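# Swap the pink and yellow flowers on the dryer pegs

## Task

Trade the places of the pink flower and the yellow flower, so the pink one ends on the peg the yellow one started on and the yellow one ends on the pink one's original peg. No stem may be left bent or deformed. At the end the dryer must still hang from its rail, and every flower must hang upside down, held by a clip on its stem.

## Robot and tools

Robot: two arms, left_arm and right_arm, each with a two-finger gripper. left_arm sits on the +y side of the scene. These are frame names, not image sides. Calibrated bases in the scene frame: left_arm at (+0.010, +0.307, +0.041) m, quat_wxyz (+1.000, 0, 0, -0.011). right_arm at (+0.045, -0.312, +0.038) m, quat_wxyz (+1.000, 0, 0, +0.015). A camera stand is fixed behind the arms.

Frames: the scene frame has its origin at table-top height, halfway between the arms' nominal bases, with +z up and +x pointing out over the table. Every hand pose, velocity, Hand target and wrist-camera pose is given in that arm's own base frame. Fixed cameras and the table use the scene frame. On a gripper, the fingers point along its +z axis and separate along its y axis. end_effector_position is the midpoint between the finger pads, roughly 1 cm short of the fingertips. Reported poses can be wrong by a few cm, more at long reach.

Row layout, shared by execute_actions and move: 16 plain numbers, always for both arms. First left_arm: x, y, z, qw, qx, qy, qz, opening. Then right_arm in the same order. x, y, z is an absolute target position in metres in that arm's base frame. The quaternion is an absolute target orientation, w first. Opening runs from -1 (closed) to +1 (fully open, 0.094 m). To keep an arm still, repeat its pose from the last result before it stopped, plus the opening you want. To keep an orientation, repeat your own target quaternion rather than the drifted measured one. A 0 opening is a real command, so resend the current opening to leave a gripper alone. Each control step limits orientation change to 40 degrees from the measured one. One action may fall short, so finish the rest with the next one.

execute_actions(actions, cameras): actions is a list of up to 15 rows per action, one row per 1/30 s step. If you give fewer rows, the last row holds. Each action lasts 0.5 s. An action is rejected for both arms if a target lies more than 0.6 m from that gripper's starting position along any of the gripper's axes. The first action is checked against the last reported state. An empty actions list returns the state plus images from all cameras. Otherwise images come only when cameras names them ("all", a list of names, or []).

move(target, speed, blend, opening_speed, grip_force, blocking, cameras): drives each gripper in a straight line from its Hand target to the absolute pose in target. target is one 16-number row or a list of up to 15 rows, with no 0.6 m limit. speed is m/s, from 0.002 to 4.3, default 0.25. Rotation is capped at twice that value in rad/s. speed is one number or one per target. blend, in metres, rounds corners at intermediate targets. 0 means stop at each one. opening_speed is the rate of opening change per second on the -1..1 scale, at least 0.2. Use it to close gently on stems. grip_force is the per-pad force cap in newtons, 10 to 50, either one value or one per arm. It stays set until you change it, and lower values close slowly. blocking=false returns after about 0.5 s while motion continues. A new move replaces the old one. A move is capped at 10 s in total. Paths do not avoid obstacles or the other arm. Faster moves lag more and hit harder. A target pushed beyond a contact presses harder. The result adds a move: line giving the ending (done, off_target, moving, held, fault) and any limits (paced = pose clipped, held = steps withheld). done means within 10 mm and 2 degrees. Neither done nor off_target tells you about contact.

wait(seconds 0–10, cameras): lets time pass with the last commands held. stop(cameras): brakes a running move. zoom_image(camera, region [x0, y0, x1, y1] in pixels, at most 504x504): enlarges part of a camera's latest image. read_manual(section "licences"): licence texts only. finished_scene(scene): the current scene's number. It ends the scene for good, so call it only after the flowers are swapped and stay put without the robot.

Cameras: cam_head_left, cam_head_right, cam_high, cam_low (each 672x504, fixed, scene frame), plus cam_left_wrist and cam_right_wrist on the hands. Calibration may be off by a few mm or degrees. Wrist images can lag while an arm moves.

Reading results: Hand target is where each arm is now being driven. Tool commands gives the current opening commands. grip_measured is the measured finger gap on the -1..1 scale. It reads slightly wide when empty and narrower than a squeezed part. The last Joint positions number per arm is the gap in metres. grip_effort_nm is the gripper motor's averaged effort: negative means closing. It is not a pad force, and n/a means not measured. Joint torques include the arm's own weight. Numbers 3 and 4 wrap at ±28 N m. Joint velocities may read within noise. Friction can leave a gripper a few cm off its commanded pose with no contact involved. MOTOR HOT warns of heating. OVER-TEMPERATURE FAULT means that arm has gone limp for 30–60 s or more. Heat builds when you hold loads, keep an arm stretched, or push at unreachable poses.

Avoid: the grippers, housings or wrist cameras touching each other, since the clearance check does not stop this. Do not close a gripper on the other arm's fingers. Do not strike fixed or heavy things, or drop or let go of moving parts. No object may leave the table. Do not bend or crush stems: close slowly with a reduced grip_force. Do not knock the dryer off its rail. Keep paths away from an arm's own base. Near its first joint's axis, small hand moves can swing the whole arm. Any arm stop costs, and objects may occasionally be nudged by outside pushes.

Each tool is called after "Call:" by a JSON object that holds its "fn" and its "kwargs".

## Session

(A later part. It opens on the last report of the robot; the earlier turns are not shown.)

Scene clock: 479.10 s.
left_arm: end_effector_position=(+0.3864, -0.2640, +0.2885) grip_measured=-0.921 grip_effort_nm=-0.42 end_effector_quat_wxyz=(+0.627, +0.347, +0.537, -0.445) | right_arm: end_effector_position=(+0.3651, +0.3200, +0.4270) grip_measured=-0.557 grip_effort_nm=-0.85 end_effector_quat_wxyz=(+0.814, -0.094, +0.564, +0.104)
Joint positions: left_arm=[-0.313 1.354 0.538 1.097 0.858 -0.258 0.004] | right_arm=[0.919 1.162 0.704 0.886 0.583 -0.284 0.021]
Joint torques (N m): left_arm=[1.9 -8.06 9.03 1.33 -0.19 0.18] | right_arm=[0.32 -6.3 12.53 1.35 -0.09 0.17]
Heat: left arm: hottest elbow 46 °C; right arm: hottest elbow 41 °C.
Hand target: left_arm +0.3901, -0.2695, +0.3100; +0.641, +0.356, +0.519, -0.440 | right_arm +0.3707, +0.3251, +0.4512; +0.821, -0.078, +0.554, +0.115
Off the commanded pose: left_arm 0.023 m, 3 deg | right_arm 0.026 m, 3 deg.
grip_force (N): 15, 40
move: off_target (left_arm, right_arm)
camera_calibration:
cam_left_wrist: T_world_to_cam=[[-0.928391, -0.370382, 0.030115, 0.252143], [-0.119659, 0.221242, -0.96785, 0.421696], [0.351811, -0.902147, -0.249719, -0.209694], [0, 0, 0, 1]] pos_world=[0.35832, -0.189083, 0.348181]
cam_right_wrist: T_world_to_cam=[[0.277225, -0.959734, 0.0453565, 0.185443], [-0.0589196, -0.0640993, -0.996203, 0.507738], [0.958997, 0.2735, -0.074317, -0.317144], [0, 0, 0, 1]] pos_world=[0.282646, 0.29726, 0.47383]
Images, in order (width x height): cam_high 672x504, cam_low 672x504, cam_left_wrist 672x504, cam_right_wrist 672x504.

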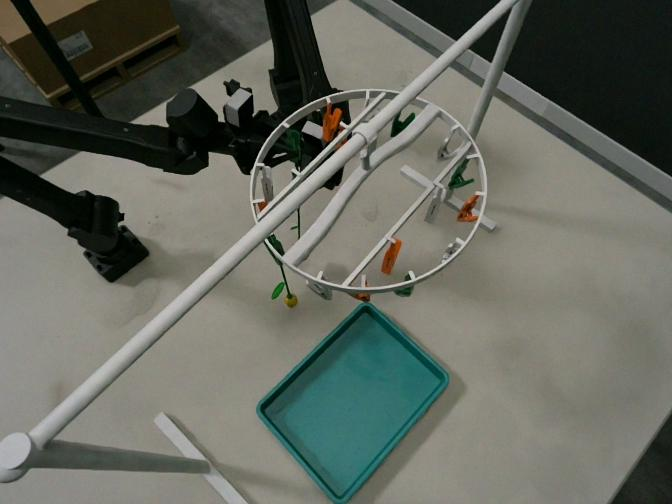

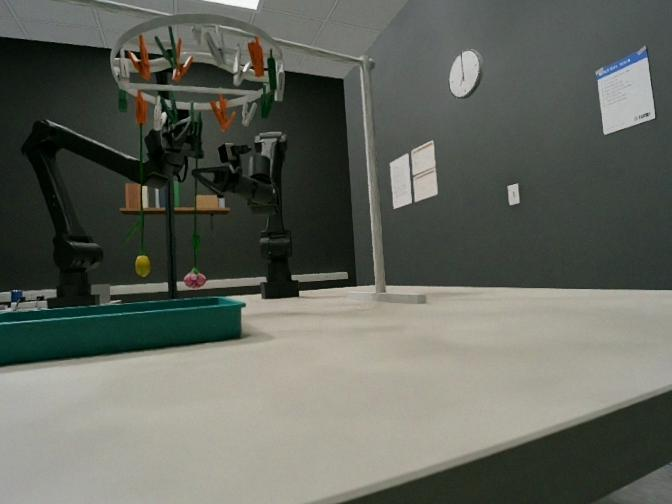

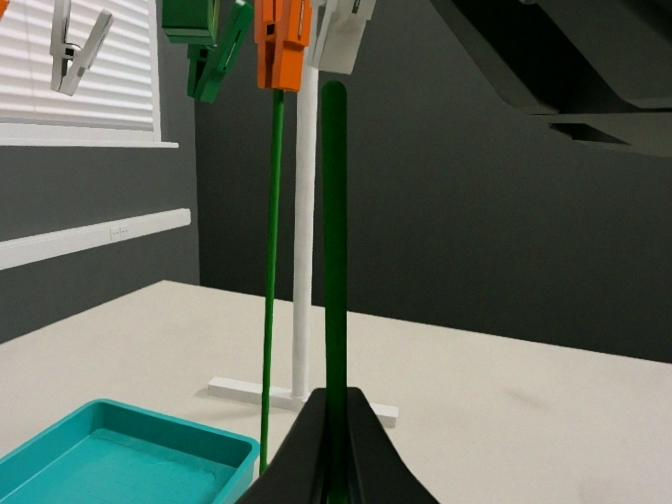

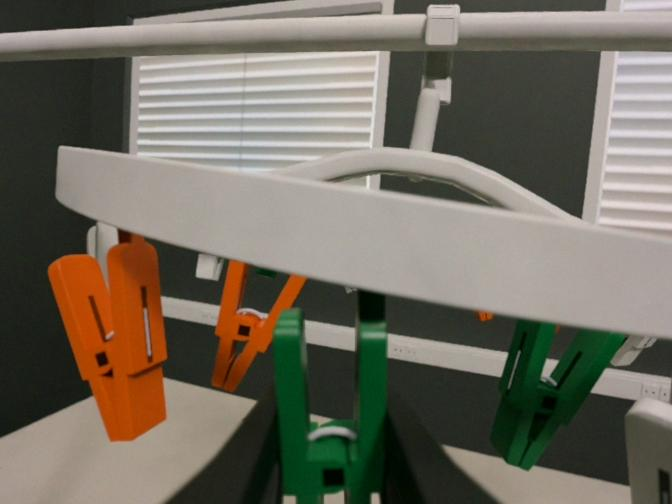

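Call:
{"fn": "move", "kwargs": {"target": [0.3926, -0.273, 0.319, 0.6404, 0.3564, 0.5186, -0.4401, -1.0, 0.3719, 0.3262, 0.4515, 0.8201, -0.0778, 0.5536, 0.1154, -0.95], "speed": 0.08, "cameras": ["cam_left_wrist", "cam_low", "cam_high"]}}

Call:
{"fn": "zoom_image", "kwargs": {"camera": "cam_low", "region": [170, 95, 230, 155]}}

Call:
{"fn": "zoom_image", "kwargs": {"camera": "cam_high", "region": [270, 115, 330, 175]}}

Call:
{"fn": "zoom_image", "kwargs": {"camera": "cam_left_wrist", "region": [236, 0, 436, 150]}}

Scene clock: 488.67 s.
left_arm: end_effector_position=(+0.3863, -0.2661, +0.2923) grip_measured=-0.921 grip_effort_nm=-0.42 end_effector_quat_wxyz=(+0.624, +0.346, +0.541, -0.445) | right_arm: end_effector_position=(+0.3651, +0.3200, +0.4270) grip_measured=-0.557 grip_effort_nm=-0.85 end_effector_quat_wxyz=(+0.814, -0.094, +0.564, +0.104)
Joint positions: left_arm=[-0.319 1.337 0.544 1.061 0.852 -0.255 0.004] | right_arm=[0.919 1.162 0.704 0.886 0.583 -0.284 0.021]
Joint torques (N m): left_arm=[1.85 -8.06 9.81 1.29 -0.19 0.18] | right_arm=[0.21 -6.53 12.51 1.36 -0.1 0.16]
Heat: left arm: hottest elbow 47 °C; right arm: hottest elbow 41 °C.
Hand target: left_arm +0.3913, -0.2722, +0.3190; +0.641, +0.356, +0.518, -0.440 | right_arm +0.3707, +0.3251, +0.4512; +0.821, -0.078, +0.554, +0.115
Off the commanded pose: left_arm 0.028 m, 4 deg | right_arm 0.026 m, 3 deg.
grip_force (N): 15, 40
move: off_target (left_arm, right_arm)
camera_calibration:
cam_left_wrist: T_world_to_cam=[[-0.927818, -0.371062, 0.0382917, 0.248403], [-0.129553, 0.224266, -0.965878, 0.42988], [0.349813, -0.90112, -0.25615, -0.207684], [0, 0, 0, 1]] pos_world=[0.358816, -0.191383, 0.352501]
Images, in order (width x height): cam_high 672x504, cam_low 672x504, cam_left_wrist 672x504.

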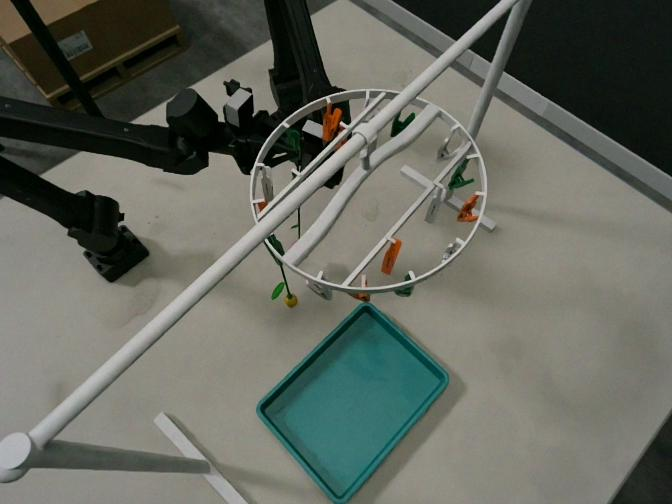

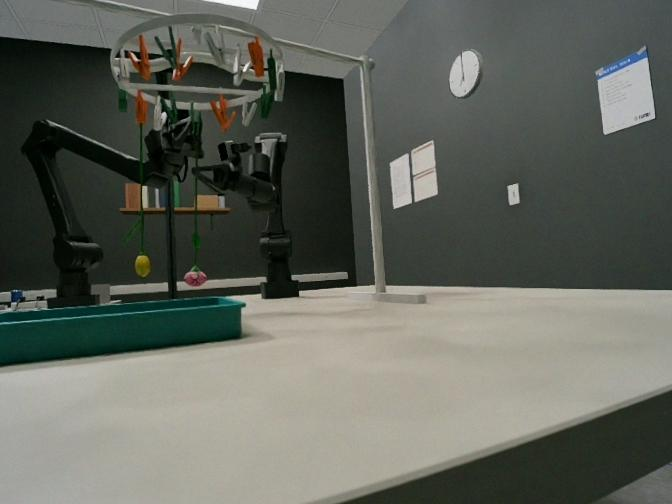

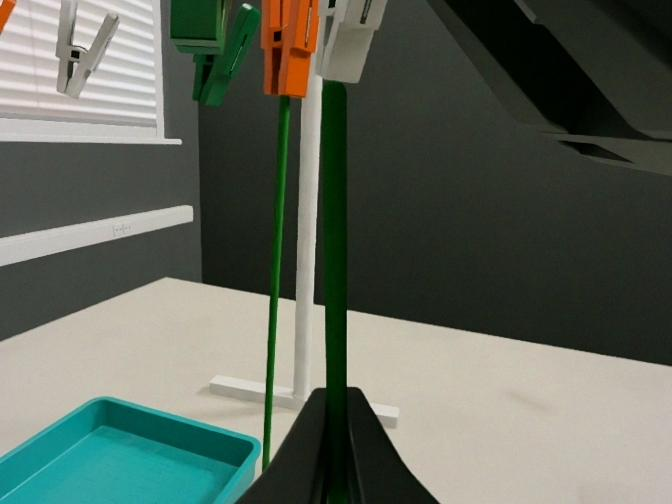

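Scaled by 8.400 from the camera's 672x504 image, which has a finer 960x720 frame.

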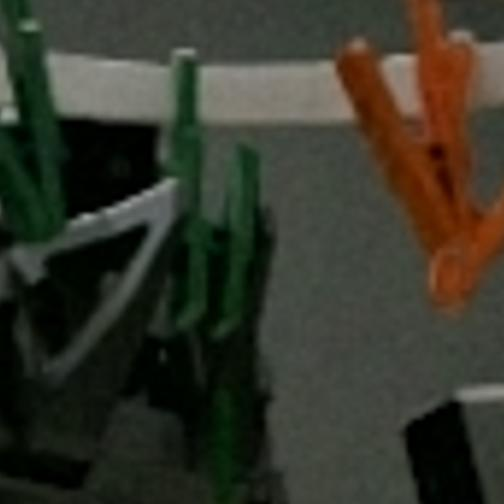

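Scaled by 8.400 from the camera's 672x504 image, which has a finer 960x720 frame.

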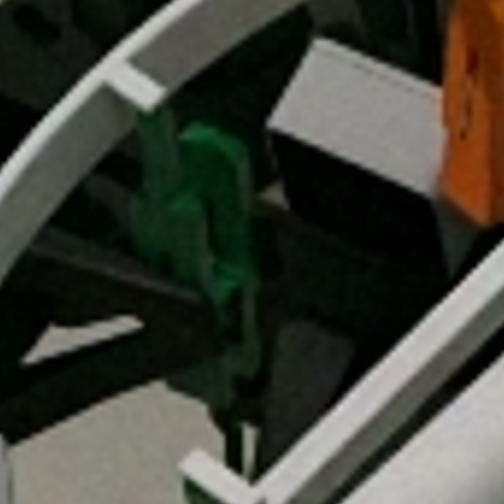

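Scaled by 2.520 from the camera's 672x504 image, which has a finer 960x720 frame.

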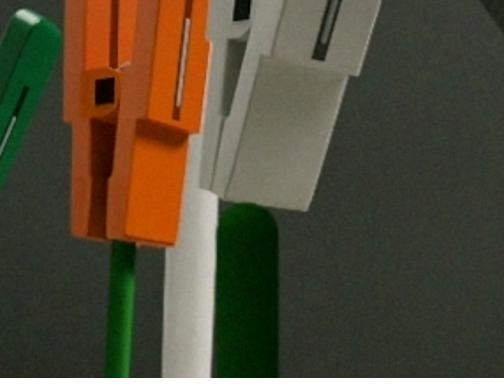

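Call:
{"fn": "move", "kwargs": {"target": [0.3945, -0.2765, 0.333, 0.6404, 0.3564, 0.5186, -0.4401, -1.0, 0.3719, 0.3262, 0.4515, 0.8201, -0.0778, 0.5536, 0.1154, -0.95], "speed": 0.08, "cameras": ["cam_left_wrist", "cam_low", "cam_high"]}}

Call:
{"fn": "zoom_image", "kwargs": {"camera": "cam_low", "region": [170, 95, 230, 155]}}

Call:
{"fn": "zoom_image", "kwargs": {"camera": "cam_left_wrist", "region": [236, 0, 436, 150]}}

Scene clock: 494.67 s.
left_arm: end_effector_position=(+0.3886, -0.2695, +0.3057) grip_measured=-0.921 grip_effort_nm=-0.42 end_effector_quat_wxyz=(+0.624, +0.346, +0.541, -0.445) | right_arm: end_effector_position=(+0.3651, +0.3200, +0.4270) grip_measured=-0.557 grip_effort_nm=-0.85 end_effector_quat_wxyz=(+0.814, -0.094, +0.564, +0.104)
Joint positions: left_arm=[-0.327 1.309 0.568 1.007 0.845 -0.252 0.004] | right_arm=[0.919 1.162 0.704 0.886 0.583 -0.284 0.021]
Joint torques (N m): left_arm=[1.79 -7.82 10.22 1.36 -0.18 0.17] | right_arm=[0.5 -6.48 12.52 1.25 -0.11 0.17]
Heat: left arm: hottest elbow 49 °C; right arm: hottest elbow 41 °C.
Hand target: left_arm +0.3931, -0.2758, +0.3330; +0.641, +0.356, +0.518, -0.440 | right_arm +0.3707, +0.3251, +0.4512; +0.821, -0.078, +0.554, +0.115
Off the commanded pose: left_arm 0.029 m, 3 deg | right_arm 0.026 m, 3 deg.
grip_force (N): 15, 40
move: off_target (left_arm, right_arm)
camera_calibration:
cam_left_wrist: T_world_to_cam=[[-0.927843, -0.37105, 0.0378033, 0.248952], [-0.129172, 0.224603, -0.965851, 0.443801], [0.349888, -0.901041, -0.256326, -0.208067], [0, 0, 0, 1]] pos_world=[0.361116, -0.194783, 0.365901]
Images, in order (width x height): cam_high 672x504, cam_low 672x504, cam_left_wrist 672x504.

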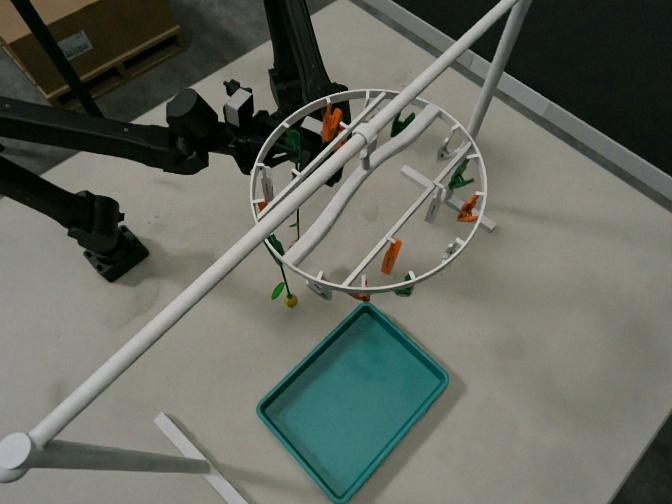

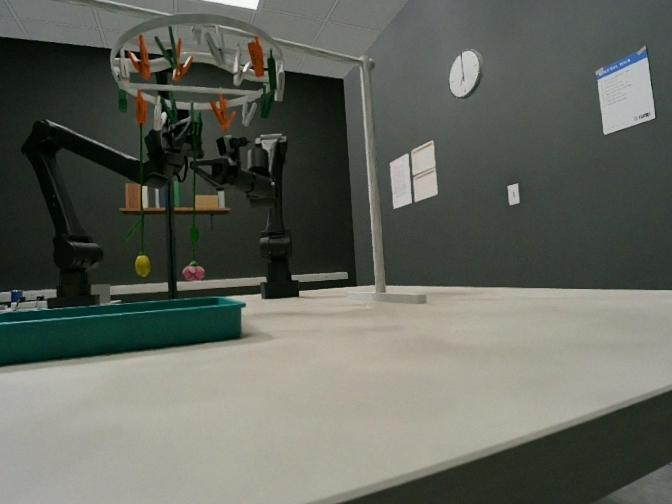

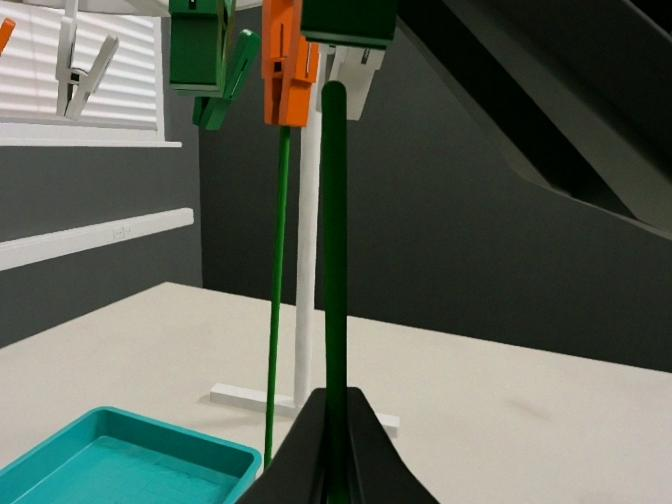

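Scaled by 8.400 from the camera's 672x504 image, which has a finer 960x720 frame.

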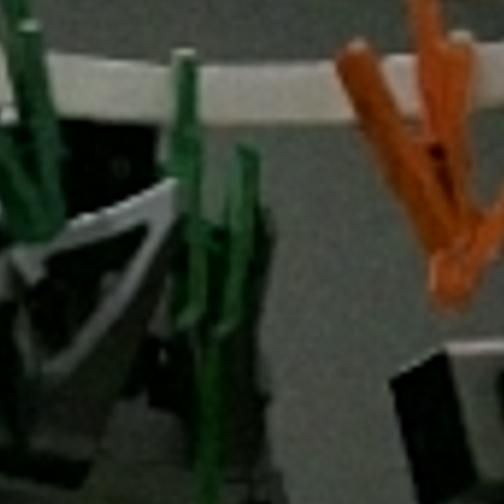

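Scaled by 2.520 from the camera's 672x504 image, which has a finer 960x720 frame.

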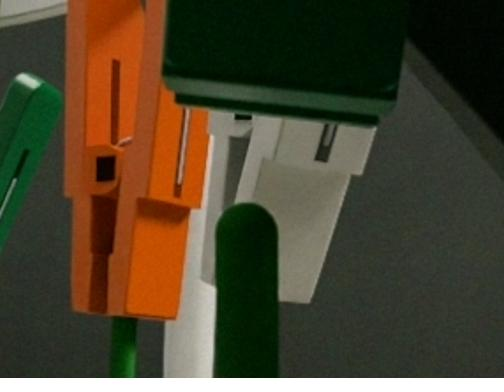

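Call:
{"fn": "move", "kwargs": {"target": [0.3915, -0.2750, 0.3425, 0.6404, 0.3564, 0.5186, -0.4401, -1.0, 0.3719, 0.3262, 0.4515, 0.8201, -0.0778, 0.5536, 0.1154, -0.95], "speed": 0.06, "cameras": ["cam_left_wrist", "cam_low", "cam_high"]}}

Call:
{"fn": "zoom_image", "kwargs": {"camera": "cam_low", "region": [170, 95, 230, 155]}}

Call:
{"fn": "zoom_image", "kwargs": {"camera": "cam_left_wrist", "region": [236, 0, 436, 150]}}

Scene clock: 507.83 s.
left_arm: end_effector_position=(+0.3856, -0.2684, +0.3117) grip_measured=-0.921 grip_effort_nm=-0.42 end_effector_quat_wxyz=(+0.622, +0.345, +0.544, -0.446) | right_arm: end_effector_position=(+0.3652, +0.3200, +0.4275) grip_measured=-0.557 grip_effort_nm=-0.85 end_effector_quat_wxyz=(+0.814, -0.093, +0.564, +0.104)
Joint positions: left_arm=[-0.327 1.281 0.569 0.971 0.844 -0.251 0.004] | right_arm=[0.919 1.162 0.705 0.886 0.583 -0.284 0.021]
Joint torques (N m): left_arm=[1.9 -7.88 10.66 1.35 -0.14 0.17] | right_arm=[0.38 -6.48 12.52 1.32 -0.11 0.17]
Heat: left arm: hottest elbow 50 °C; right arm: hottest elbow 42 °C.
Hand target: left_arm +0.3899, -0.2741, +0.3424; +0.641, +0.356, +0.519, -0.440 | right_arm +0.3707, +0.3251, +0.4511; +0.821, -0.078, +0.554, +0.115
Off the commanded pose: left_arm 0.032 m, 4 deg | right_arm 0.026 m, 3 deg.
grip_force (N): 15, 40
move: off_target (left_arm, right_arm)
camera_calibration:
cam_left_wrist: T_world_to_cam=[[-0.92742, -0.371604, 0.0424655, 0.244453], [-0.13494, 0.226542, -0.964609, 0.451314], [0.348832, -0.900327, -0.260244, -0.202683], [0, 0, 0, 1]] pos_world=[0.358313, -0.193883, 0.372214]
Images, in order (width x height): cam_high 672x504, cam_low 672x504, cam_left_wrist 672x504.

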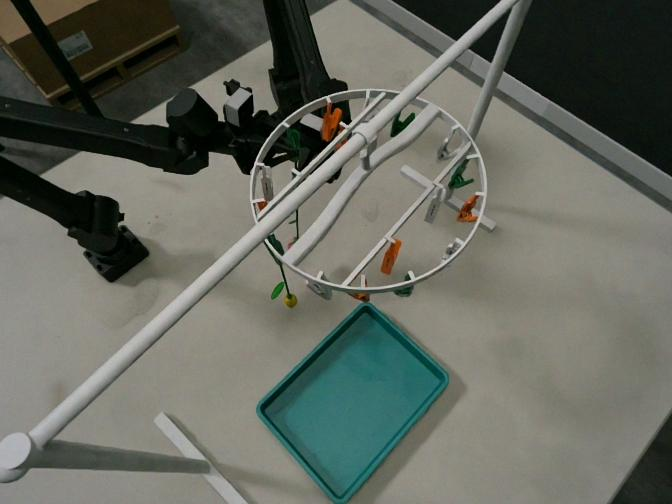

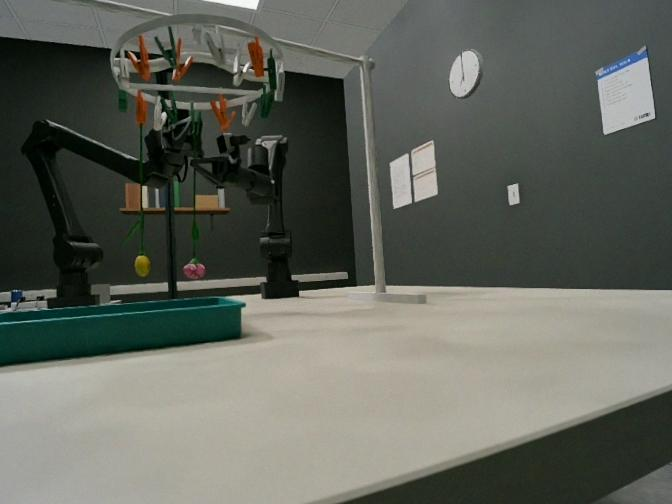

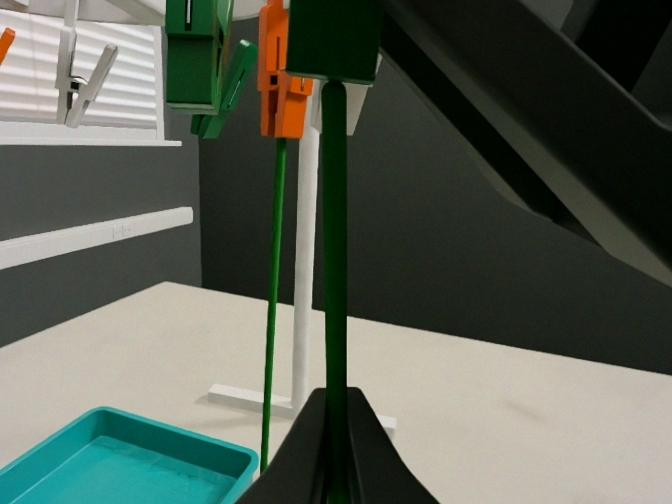

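Scaled by 8.400 from the camera's 672x504 image, which has a finer 960x720 frame.

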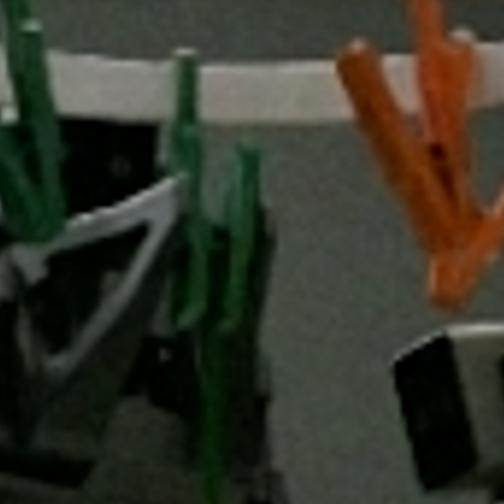

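Scaled by 2.520 from the camera's 672x504 image, which has a finer 960x720 frame.

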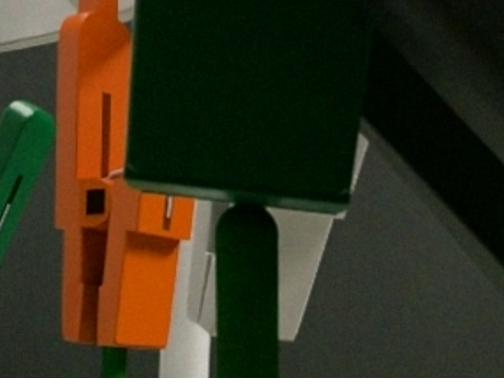

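Call:
{"fn": "zoom_image", "kwargs": {"camera": "cam_high", "region": [275, 120, 325, 170]}}

Call:
{"fn": "zoom_image", "kwargs": {"camera": "cam_low", "region": [180, 110, 215, 145]}}

Scaled by 10.080 from the camera's 672x504 image, which has a finer 960x720 frame.

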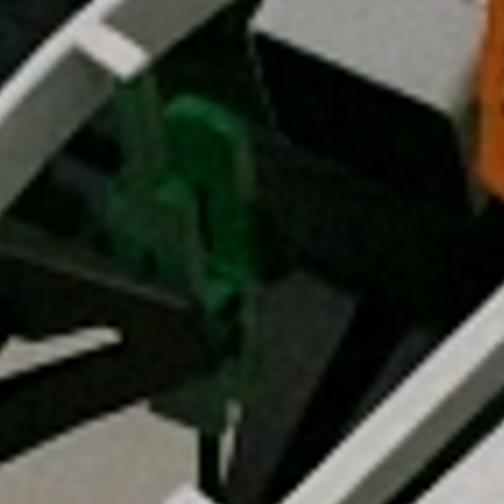

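Scaled by 14.400 from the camera's 672x504 image, which has a finer 960x720 frame.

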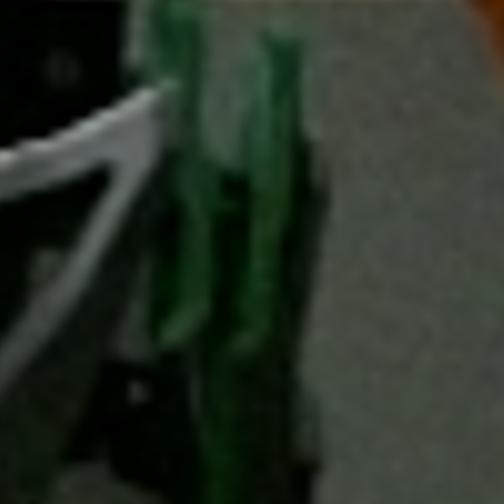

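Call:
{"fn": "move", "kwargs": {"target": [0.3922, -0.2773, 0.3425, 0.6404, 0.3564, 0.5186, -0.4401, -1.0, 0.3719, 0.3262, 0.4515, 0.8201, -0.0778, 0.5536, 0.1154, -0.95], "speed": 0.05, "cameras": ["cam_left_wrist", "cam_low", "cam_high"]}}

Call:
{"fn": "zoom_image", "kwargs": {"camera": "cam_low", "region": [180, 110, 215, 145]}}

Call:
{"fn": "zoom_image", "kwargs": {"camera": "cam_left_wrist", "region": [236, 0, 436, 150]}}

Scene clock: 565.73 s.
left_arm: end_effector_position=(+0.3861, -0.2702, +0.3150) grip_measured=-0.921 grip_effort_nm=-0.42 end_effector_quat_wxyz=(+0.624, +0.346, +0.541, -0.445) | right_arm: end_effector_position=(+0.3652, +0.3200, +0.4275) grip_measured=-0.558 grip_effort_nm=-0.85 end_effector_quat_wxyz=(+0.814, -0.093, +0.564, +0.104)
Joint positions: left_arm=[-0.331 1.28 0.575 0.969 0.84 -0.25 0.004] | right_arm=[0.919 1.162 0.705 0.886 0.583 -0.284 0.021]
Joint torques (N m): left_arm=[1.79 -7.53 10.52 1.33 -0.18 0.16] | right_arm=[0.38 -6.48 12.45 1.35 -0.11 0.17]
Heat: left arm: hottest elbow 54 °C; right arm: hottest elbow 48 °C.
Hand target: left_arm +0.3908, -0.2765, +0.3424; +0.641, +0.356, +0.519, -0.440 | right_arm +0.3707, +0.3251, +0.4511; +0.821, -0.078, +0.554, +0.115
Off the commanded pose: left_arm 0.029 m, 3 deg | right_arm 0.026 m, 3 deg.
grip_force (N): 15, 40
move: off_target (left_arm, right_arm)
camera_calibration:
cam_left_wrist: T_world_to_cam=[[-0.927804, -0.371207, 0.0372191, 0.246103], [-0.128544, 0.224432, -0.965975, 0.452391], [0.350224, -0.901019, -0.255945, -0.205664], [0, 0, 0, 1]] pos_world=[0.358516, -0.195483, 0.3752]
Images, in order (width x height): cam_high 672x504, cam_low 672x504, cam_left_wrist 672x504.

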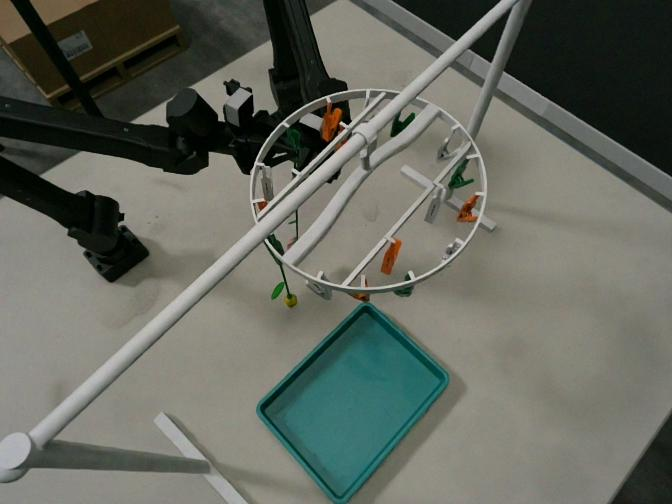

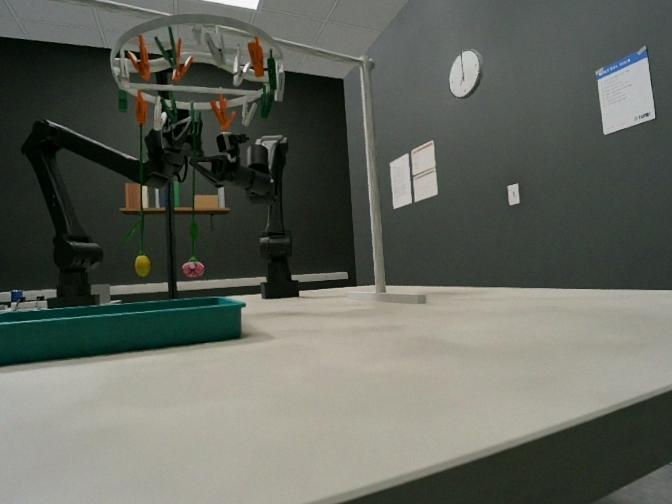

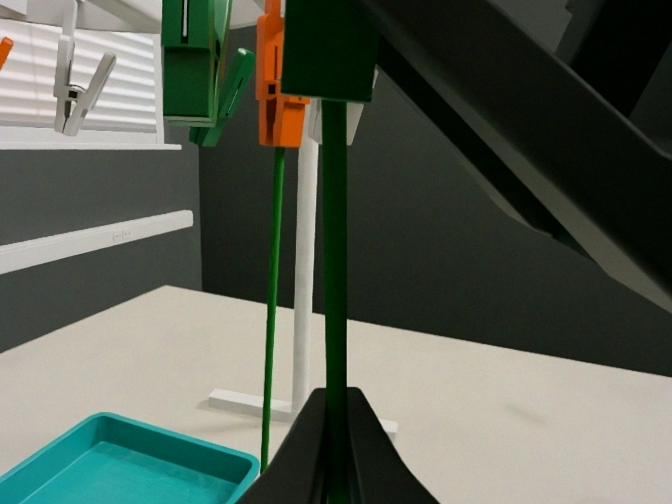

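Scaled by 14.400 from the camera's 672x504 image, which has a finer 960x720 frame.

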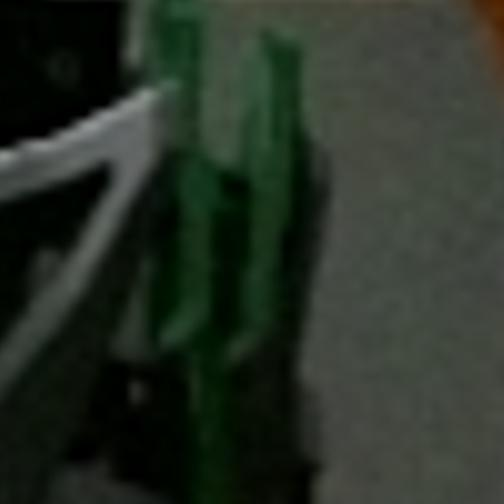

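Scaled by 2.520 from the camera's 672x504 image, which has a finer 960x720 frame.

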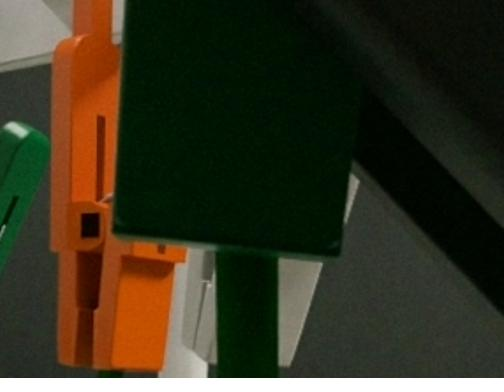

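Call:
{"fn": "move", "kwargs": {"target": [0.3922, -0.2773, 0.3585, 0.6404, 0.3564, 0.5186, -0.4401, -1.0, 0.3719, 0.3262, 0.4515, 0.8201, -0.0778, 0.5536, 0.1154, -0.95], "speed": 0.05, "cameras": ["cam_left_wrist", "cam_low", "cam_right_wrist"]}}

Call:
{"fn": "zoom_image", "kwargs": {"camera": "cam_low", "region": [180, 110, 215, 145]}}

Call:
{"fn": "zoom_image", "kwargs": {"camera": "cam_right_wrist", "region": [250, 300, 430, 504]}}

Scene clock: 571.80 s.
left_arm: end_effector_position=(+0.3871, -0.2705, +0.3286) grip_measured=-0.921 grip_effort_nm=-0.42 end_effector_quat_wxyz=(+0.623, +0.346, +0.542, -0.445) | right_arm: end_effector_position=(+0.3652, +0.3200, +0.4274) grip_measured=-0.558 grip_effort_nm=-0.85 end_effector_quat_wxyz=(+0.814, -0.093, +0.564, +0.104)
Joint positions: left_arm=[-0.331 1.249 0.597 0.914 0.84 -0.249 0.004] | right_arm=[0.919 1.162 0.705 0.886 0.584 -0.284 0.021]
Joint torques (N m): left_arm=[1.85 -7.53 10.93 1.32 -0.18 0.18] | right_arm=[0.38 -6.48 12.46 1.33 -0.11 0.16]
Heat: left arm: hottest elbow 54 °C; right arm: hottest elbow 48 °C.
Hand target: left_arm +0.3907, -0.2764, +0.3584; +0.641, +0.356, +0.519, -0.440 | right_arm +0.3707, +0.3251, +0.4511; +0.821, -0.078, +0.554, +0.115
Off the commanded pose: left_arm 0.031 m, 4 deg | right_arm 0.026 m, 3 deg.
grip_force (N): 15, 40
move: off_target (left_arm, right_arm)
camera_calibration:
cam_left_wrist: T_world_to_cam=[[-0.927665, -0.371388, 0.0388324, 0.245752], [-0.130731, 0.225601, -0.965409, 0.466657], [0.349781, -0.900653, -0.257834, -0.201936], [0, 0, 0, 1]] pos_world=[0.359615, -0.195883, 0.388905]
cam_right_wrist: T_world_to_cam=[[0.276839, -0.959872, 0.0447938, 0.185841], [-0.0586052, -0.0633946, -0.996266, 0.507868], [0.959128, 0.27318, -0.0738036, -0.317299], [0, 0, 0, 1]] pos_world=[0.282646, 0.29726, 0.47423]
Images, in order (width x height): cam_low 672x504, cam_left_wrist 672x504, cam_right_wrist 672x504.

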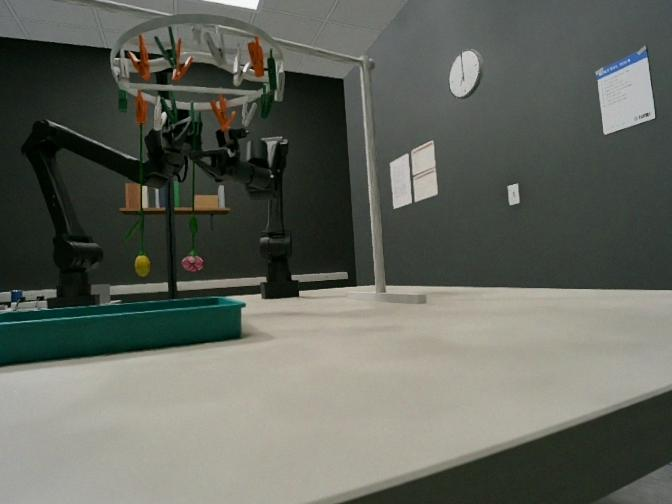

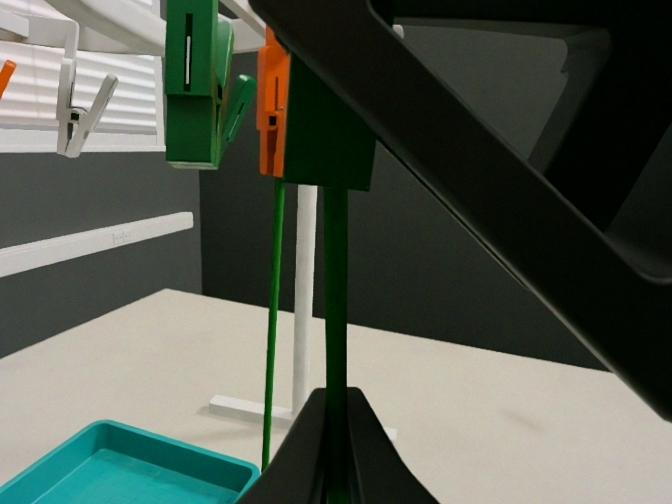

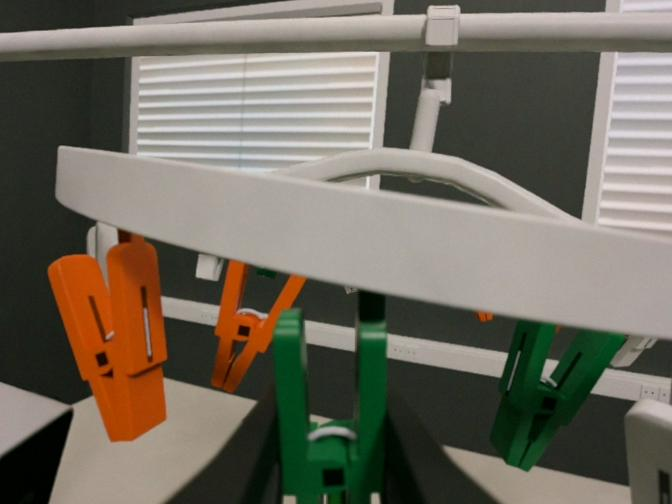

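Scaled by 14.400 from the camera's 672x504 image, which has a finer 960x720 frame.

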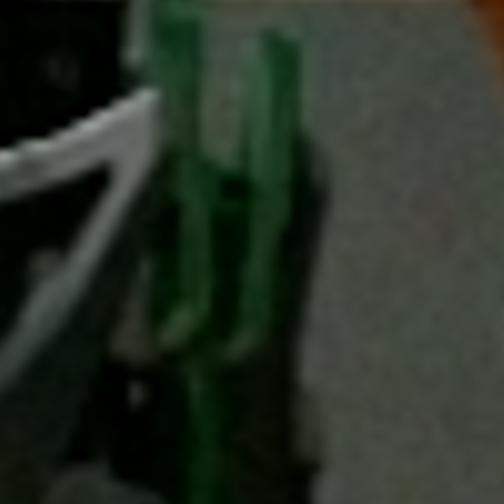

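Scaled by 2.471 from the camera's 672x504 image, which has a finer 960x720 frame.

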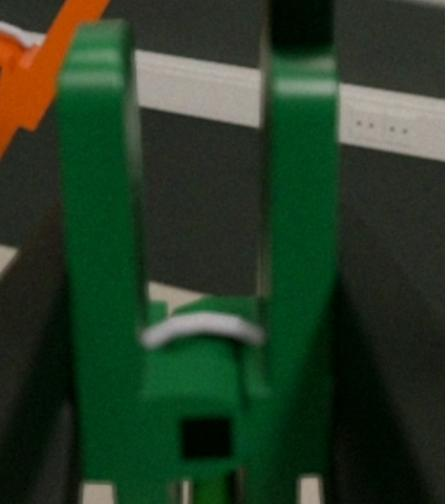

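Call:
{"fn": "move", "kwargs": {"target": [[0.3922, -0.2773, 0.3585, 0.6404, 0.3564, 0.5186, -0.4401, -1.0, 0.3719, 0.3262, 0.4515, 0.8201, -0.0778, 0.5536, 0.1154, -0.15], [0.3922, -0.2773, 0.3585, 0.6404, 0.3564, 0.5186, -0.4401, -0.45, 0.3719, 0.3262, 0.4515, 0.8201, -0.0778, 0.5536, 0.1154, -0.15]], "speed": 0.05, "opening_speed": 0.4, "cameras": ["cam_left_wrist", "cam_low", "cam_right_wrist"]}}

Call:
{"fn": "zoom_image", "kwargs": {"camera": "cam_low", "region": [160, 90, 260, 190]}}

Scene clock: 582.07 s.
left_arm: end_effector_position=(+0.3869, -0.2706, +0.3290) grip_measured=-0.453 grip_effort_nm=0.05 end_effector_quat_wxyz=(+0.623, +0.346, +0.542, -0.445) | right_arm: end_effector_position=(+0.3652, +0.3200, +0.4273) grip_measured=-0.151 grip_effort_nm=0.08 end_effector_quat_wxyz=(+0.814, -0.093, +0.564, +0.104)
Joint positions: left_arm=[-0.331 1.248 0.597 0.914 0.84 -0.249 0.026] | right_arm=[0.919 1.162 0.705 0.885 0.584 -0.283 0.04]
Joint torques (N m): left_arm=[1.9 -7.47 10.89 1.32 -0.17 0.16] | right_arm=[0.21 -6.48 12.51 1.43 -0.12 0.16]
Heat: left arm: hottest elbow 54 °C; right arm: hottest elbow 49 °C.
Hand target: left_arm +0.3907, -0.2764, +0.3583; +0.641, +0.356, +0.519, -0.440 | right_arm +0.3707, +0.3251, +0.4511; +0.821, -0.078, +0.554, +0.116
Off the commanded pose: left_arm 0.031 m, 4 deg | right_arm 0.026 m, 3 deg.
grip_force (N): 15, 40
move: off_target (left_arm, right_arm); target 2's new opening was sent with left_arm's hand 0.031 m and 4 deg from that target
camera_calibration:
cam_left_wrist: T_world_to_cam=[[-0.927809, -0.371126, 0.0378854, 0.24599], [-0.129665, 0.225596, -0.965553, 0.466613], [0.349795, -0.900762, -0.257432, -0.202062], [0, 0, 0, 1]] pos_world=[0.359416, -0.195982, 0.389204]
cam_right_wrist: T_world_to_cam=[[0.276985, -0.959829, 0.0448128, 0.185755], [-0.0591701, -0.063587, -0.996221, 0.50797], [0.959051, 0.273286, -0.0744058, -0.317127], [0, 0, 0, 1]] pos_world=[0.282746, 0.29726, 0.474129]
Images, in order (width x height): cam_low 672x504, cam_left_wrist 672x504, cam_right_wrist 672x504.

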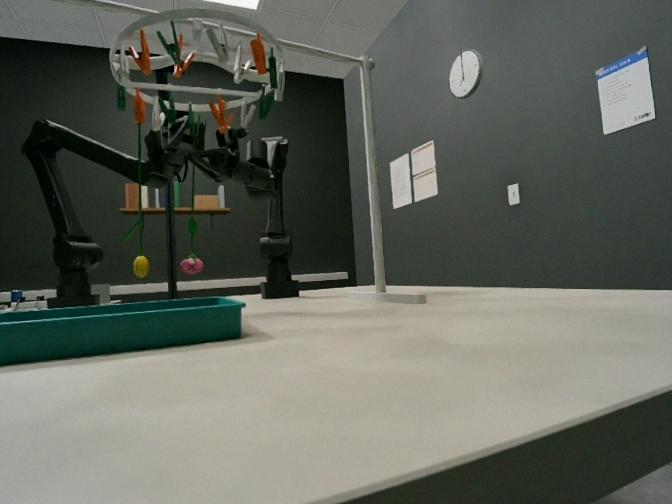

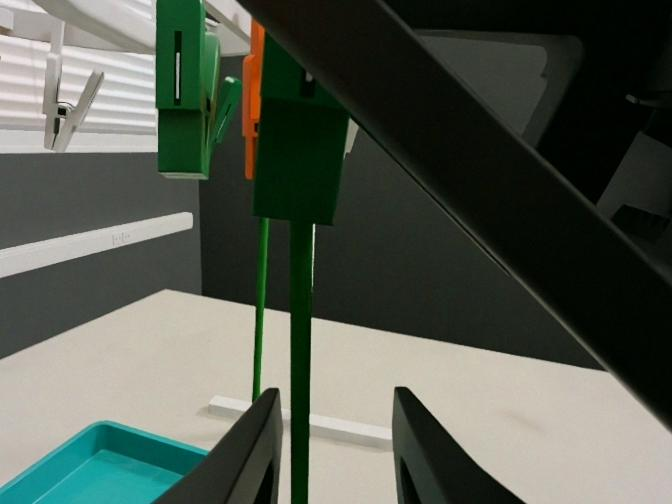

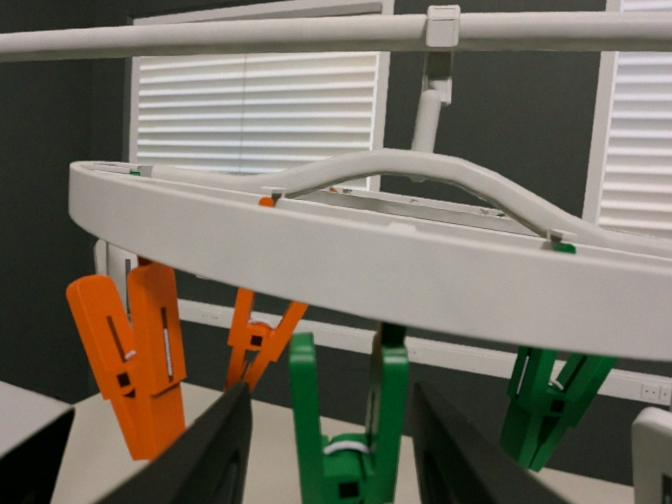

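Scaled by 5.040 from the camera's 672x504 image, which has a finer 960x720 frame.

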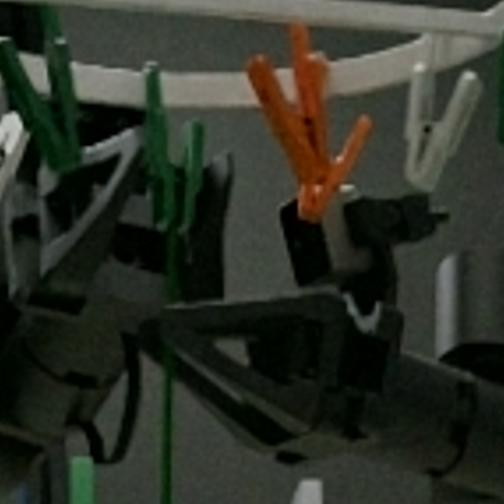

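Call:
{"fn": "move", "kwargs": {"target": [[0.3922, -0.2773, 0.3585, 0.6404, 0.3564, 0.5186, -0.4401, -0.1, 0.3719, 0.3262, 0.4515, 0.8201, -0.0778, 0.5536, 0.1154, -0.1], [0.3665, -0.2133, 0.3465, 0.6404, 0.3564, 0.5186, -0.4401, -0.1, 0.306, 0.305, 0.424, 0.8201, -0.0778, 0.5536, 0.1154, -0.1], [0.355, -0.205, 0.335, 0.6404, 0.3564, 0.5186, -0.4401, -0.1, 0.31, 0.17, 0.41, 0.733, -0.233, 0.5625, 0.3036, -0.1], [0.30, -0.26, 0.325, 0.757, 0.2059, 0.5704, -0.2733, -0.1, 0.375, 0.10, 0.405, 0.6801, -0.3135, 0.5219, 0.4086, -0.1], [0.33, -0.36, 0.325, 0.7963, 0.0456, 0.6001, -0.0605, -0.1, 0.375, 0.10, 0.405, 0.6801, -0.3135, 0.5219, 0.4086, -0.1]], "speed": 0.2, "blend": [0, 0.01, 0.02, 0.02, 0], "cameras": ["all"]}}

Scene clock: 651.97 s.
left_arm: end_effector_position=(+0.3271, -0.3480, +0.3091) grip_measured=-0.102 grip_effort_nm=0.05 end_effector_quat_wxyz=(+0.788, +0.058, +0.610, -0.050) | right_arm: end_effector_position=(+0.3657, +0.1043, +0.3838) grip_measured=-0.101 grip_effort_nm=0.08 end_effector_quat_wxyz=(+0.669, -0.306, +0.534, +0.416)
Joint positions: left_arm=[-1.106 1.416 0.597 1.233 -0.906 0.363 0.042] | right_arm=[-0.152 1.08 0.532 1.186 -1.153 0.632 0.042]
Joint torques (N m): left_arm=[2.02 -6.65 9.43 2.32 0.13 0.16] | right_arm=[-0.26 -3.43 11.51 1.68 0.31 0.19]
Heat: left arm: hottest elbow 55 °C; right arm: hottest elbow 51 °C.
Hand target: left_arm +0.3293, -0.3592, +0.3247; +0.796, +0.046, +0.600, -0.061 | right_arm +0.3738, +0.0999, +0.4045; +0.680, -0.313, +0.522, +0.408
Off the commanded pose: left_arm 0.020 m, 2 deg | right_arm 0.024 m, 2 deg.
grip_force (N): 15, 40
move: off_target (left_arm, right_arm)
camera_calibration:
cam_left_wrist: T_world_to_cam=[[-0.14133, -0.989101, -0.0412935, -0.285316], [-0.174314, 0.0659244, -0.982481, 0.421419], [0.974495, -0.131656, -0.181731, -0.216093], [0, 0, 0, 1]] pos_world=[0.243717, -0.338438, 0.362983]
cam_right_wrist: T_world_to_cam=[[0.885463, -0.464054, -0.0246679, -0.267023], [-0.106375, -0.150729, -0.982835, 0.472091], [0.452371, 0.872889, -0.182829, -0.0974961], [0, 0, 0, 1]] pos_world=[0.330762, 0.032348, 0.439575]

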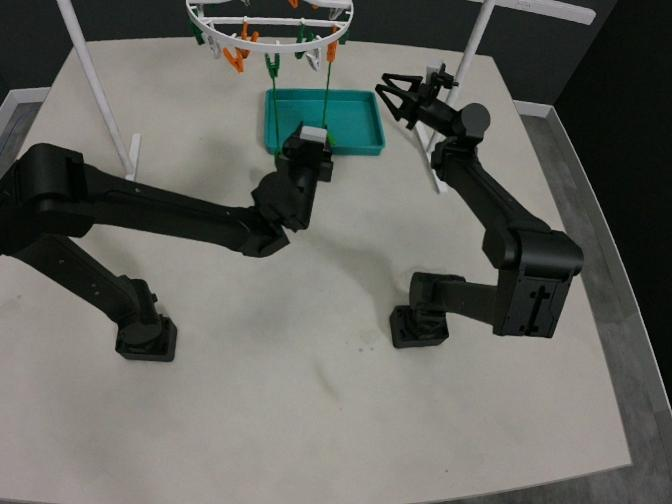

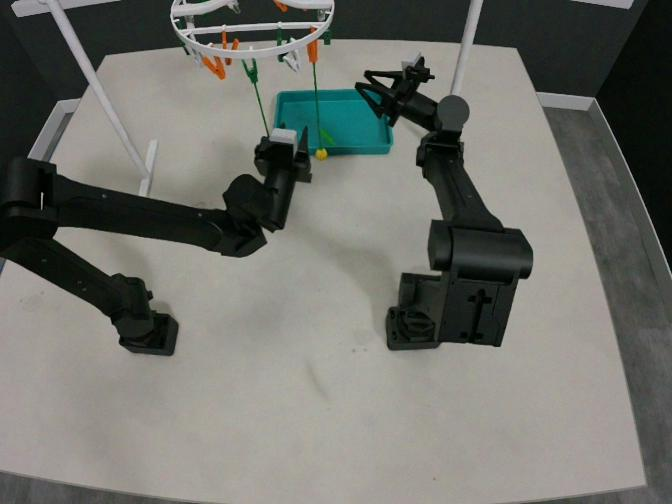

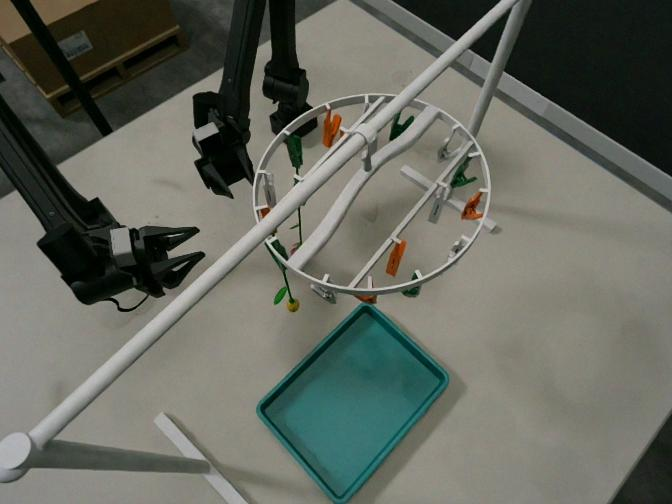

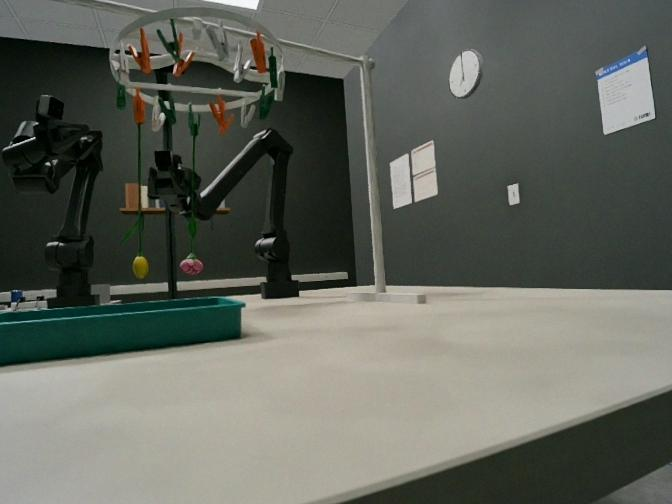

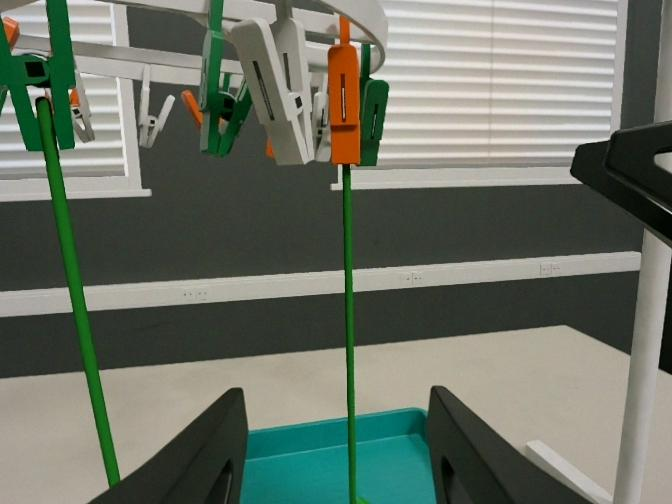

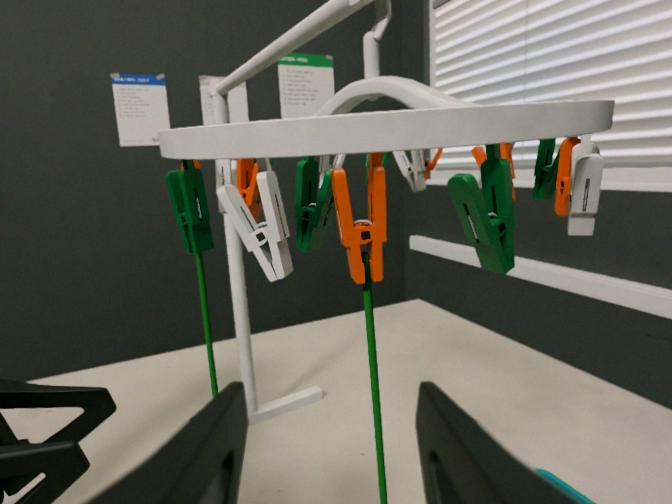

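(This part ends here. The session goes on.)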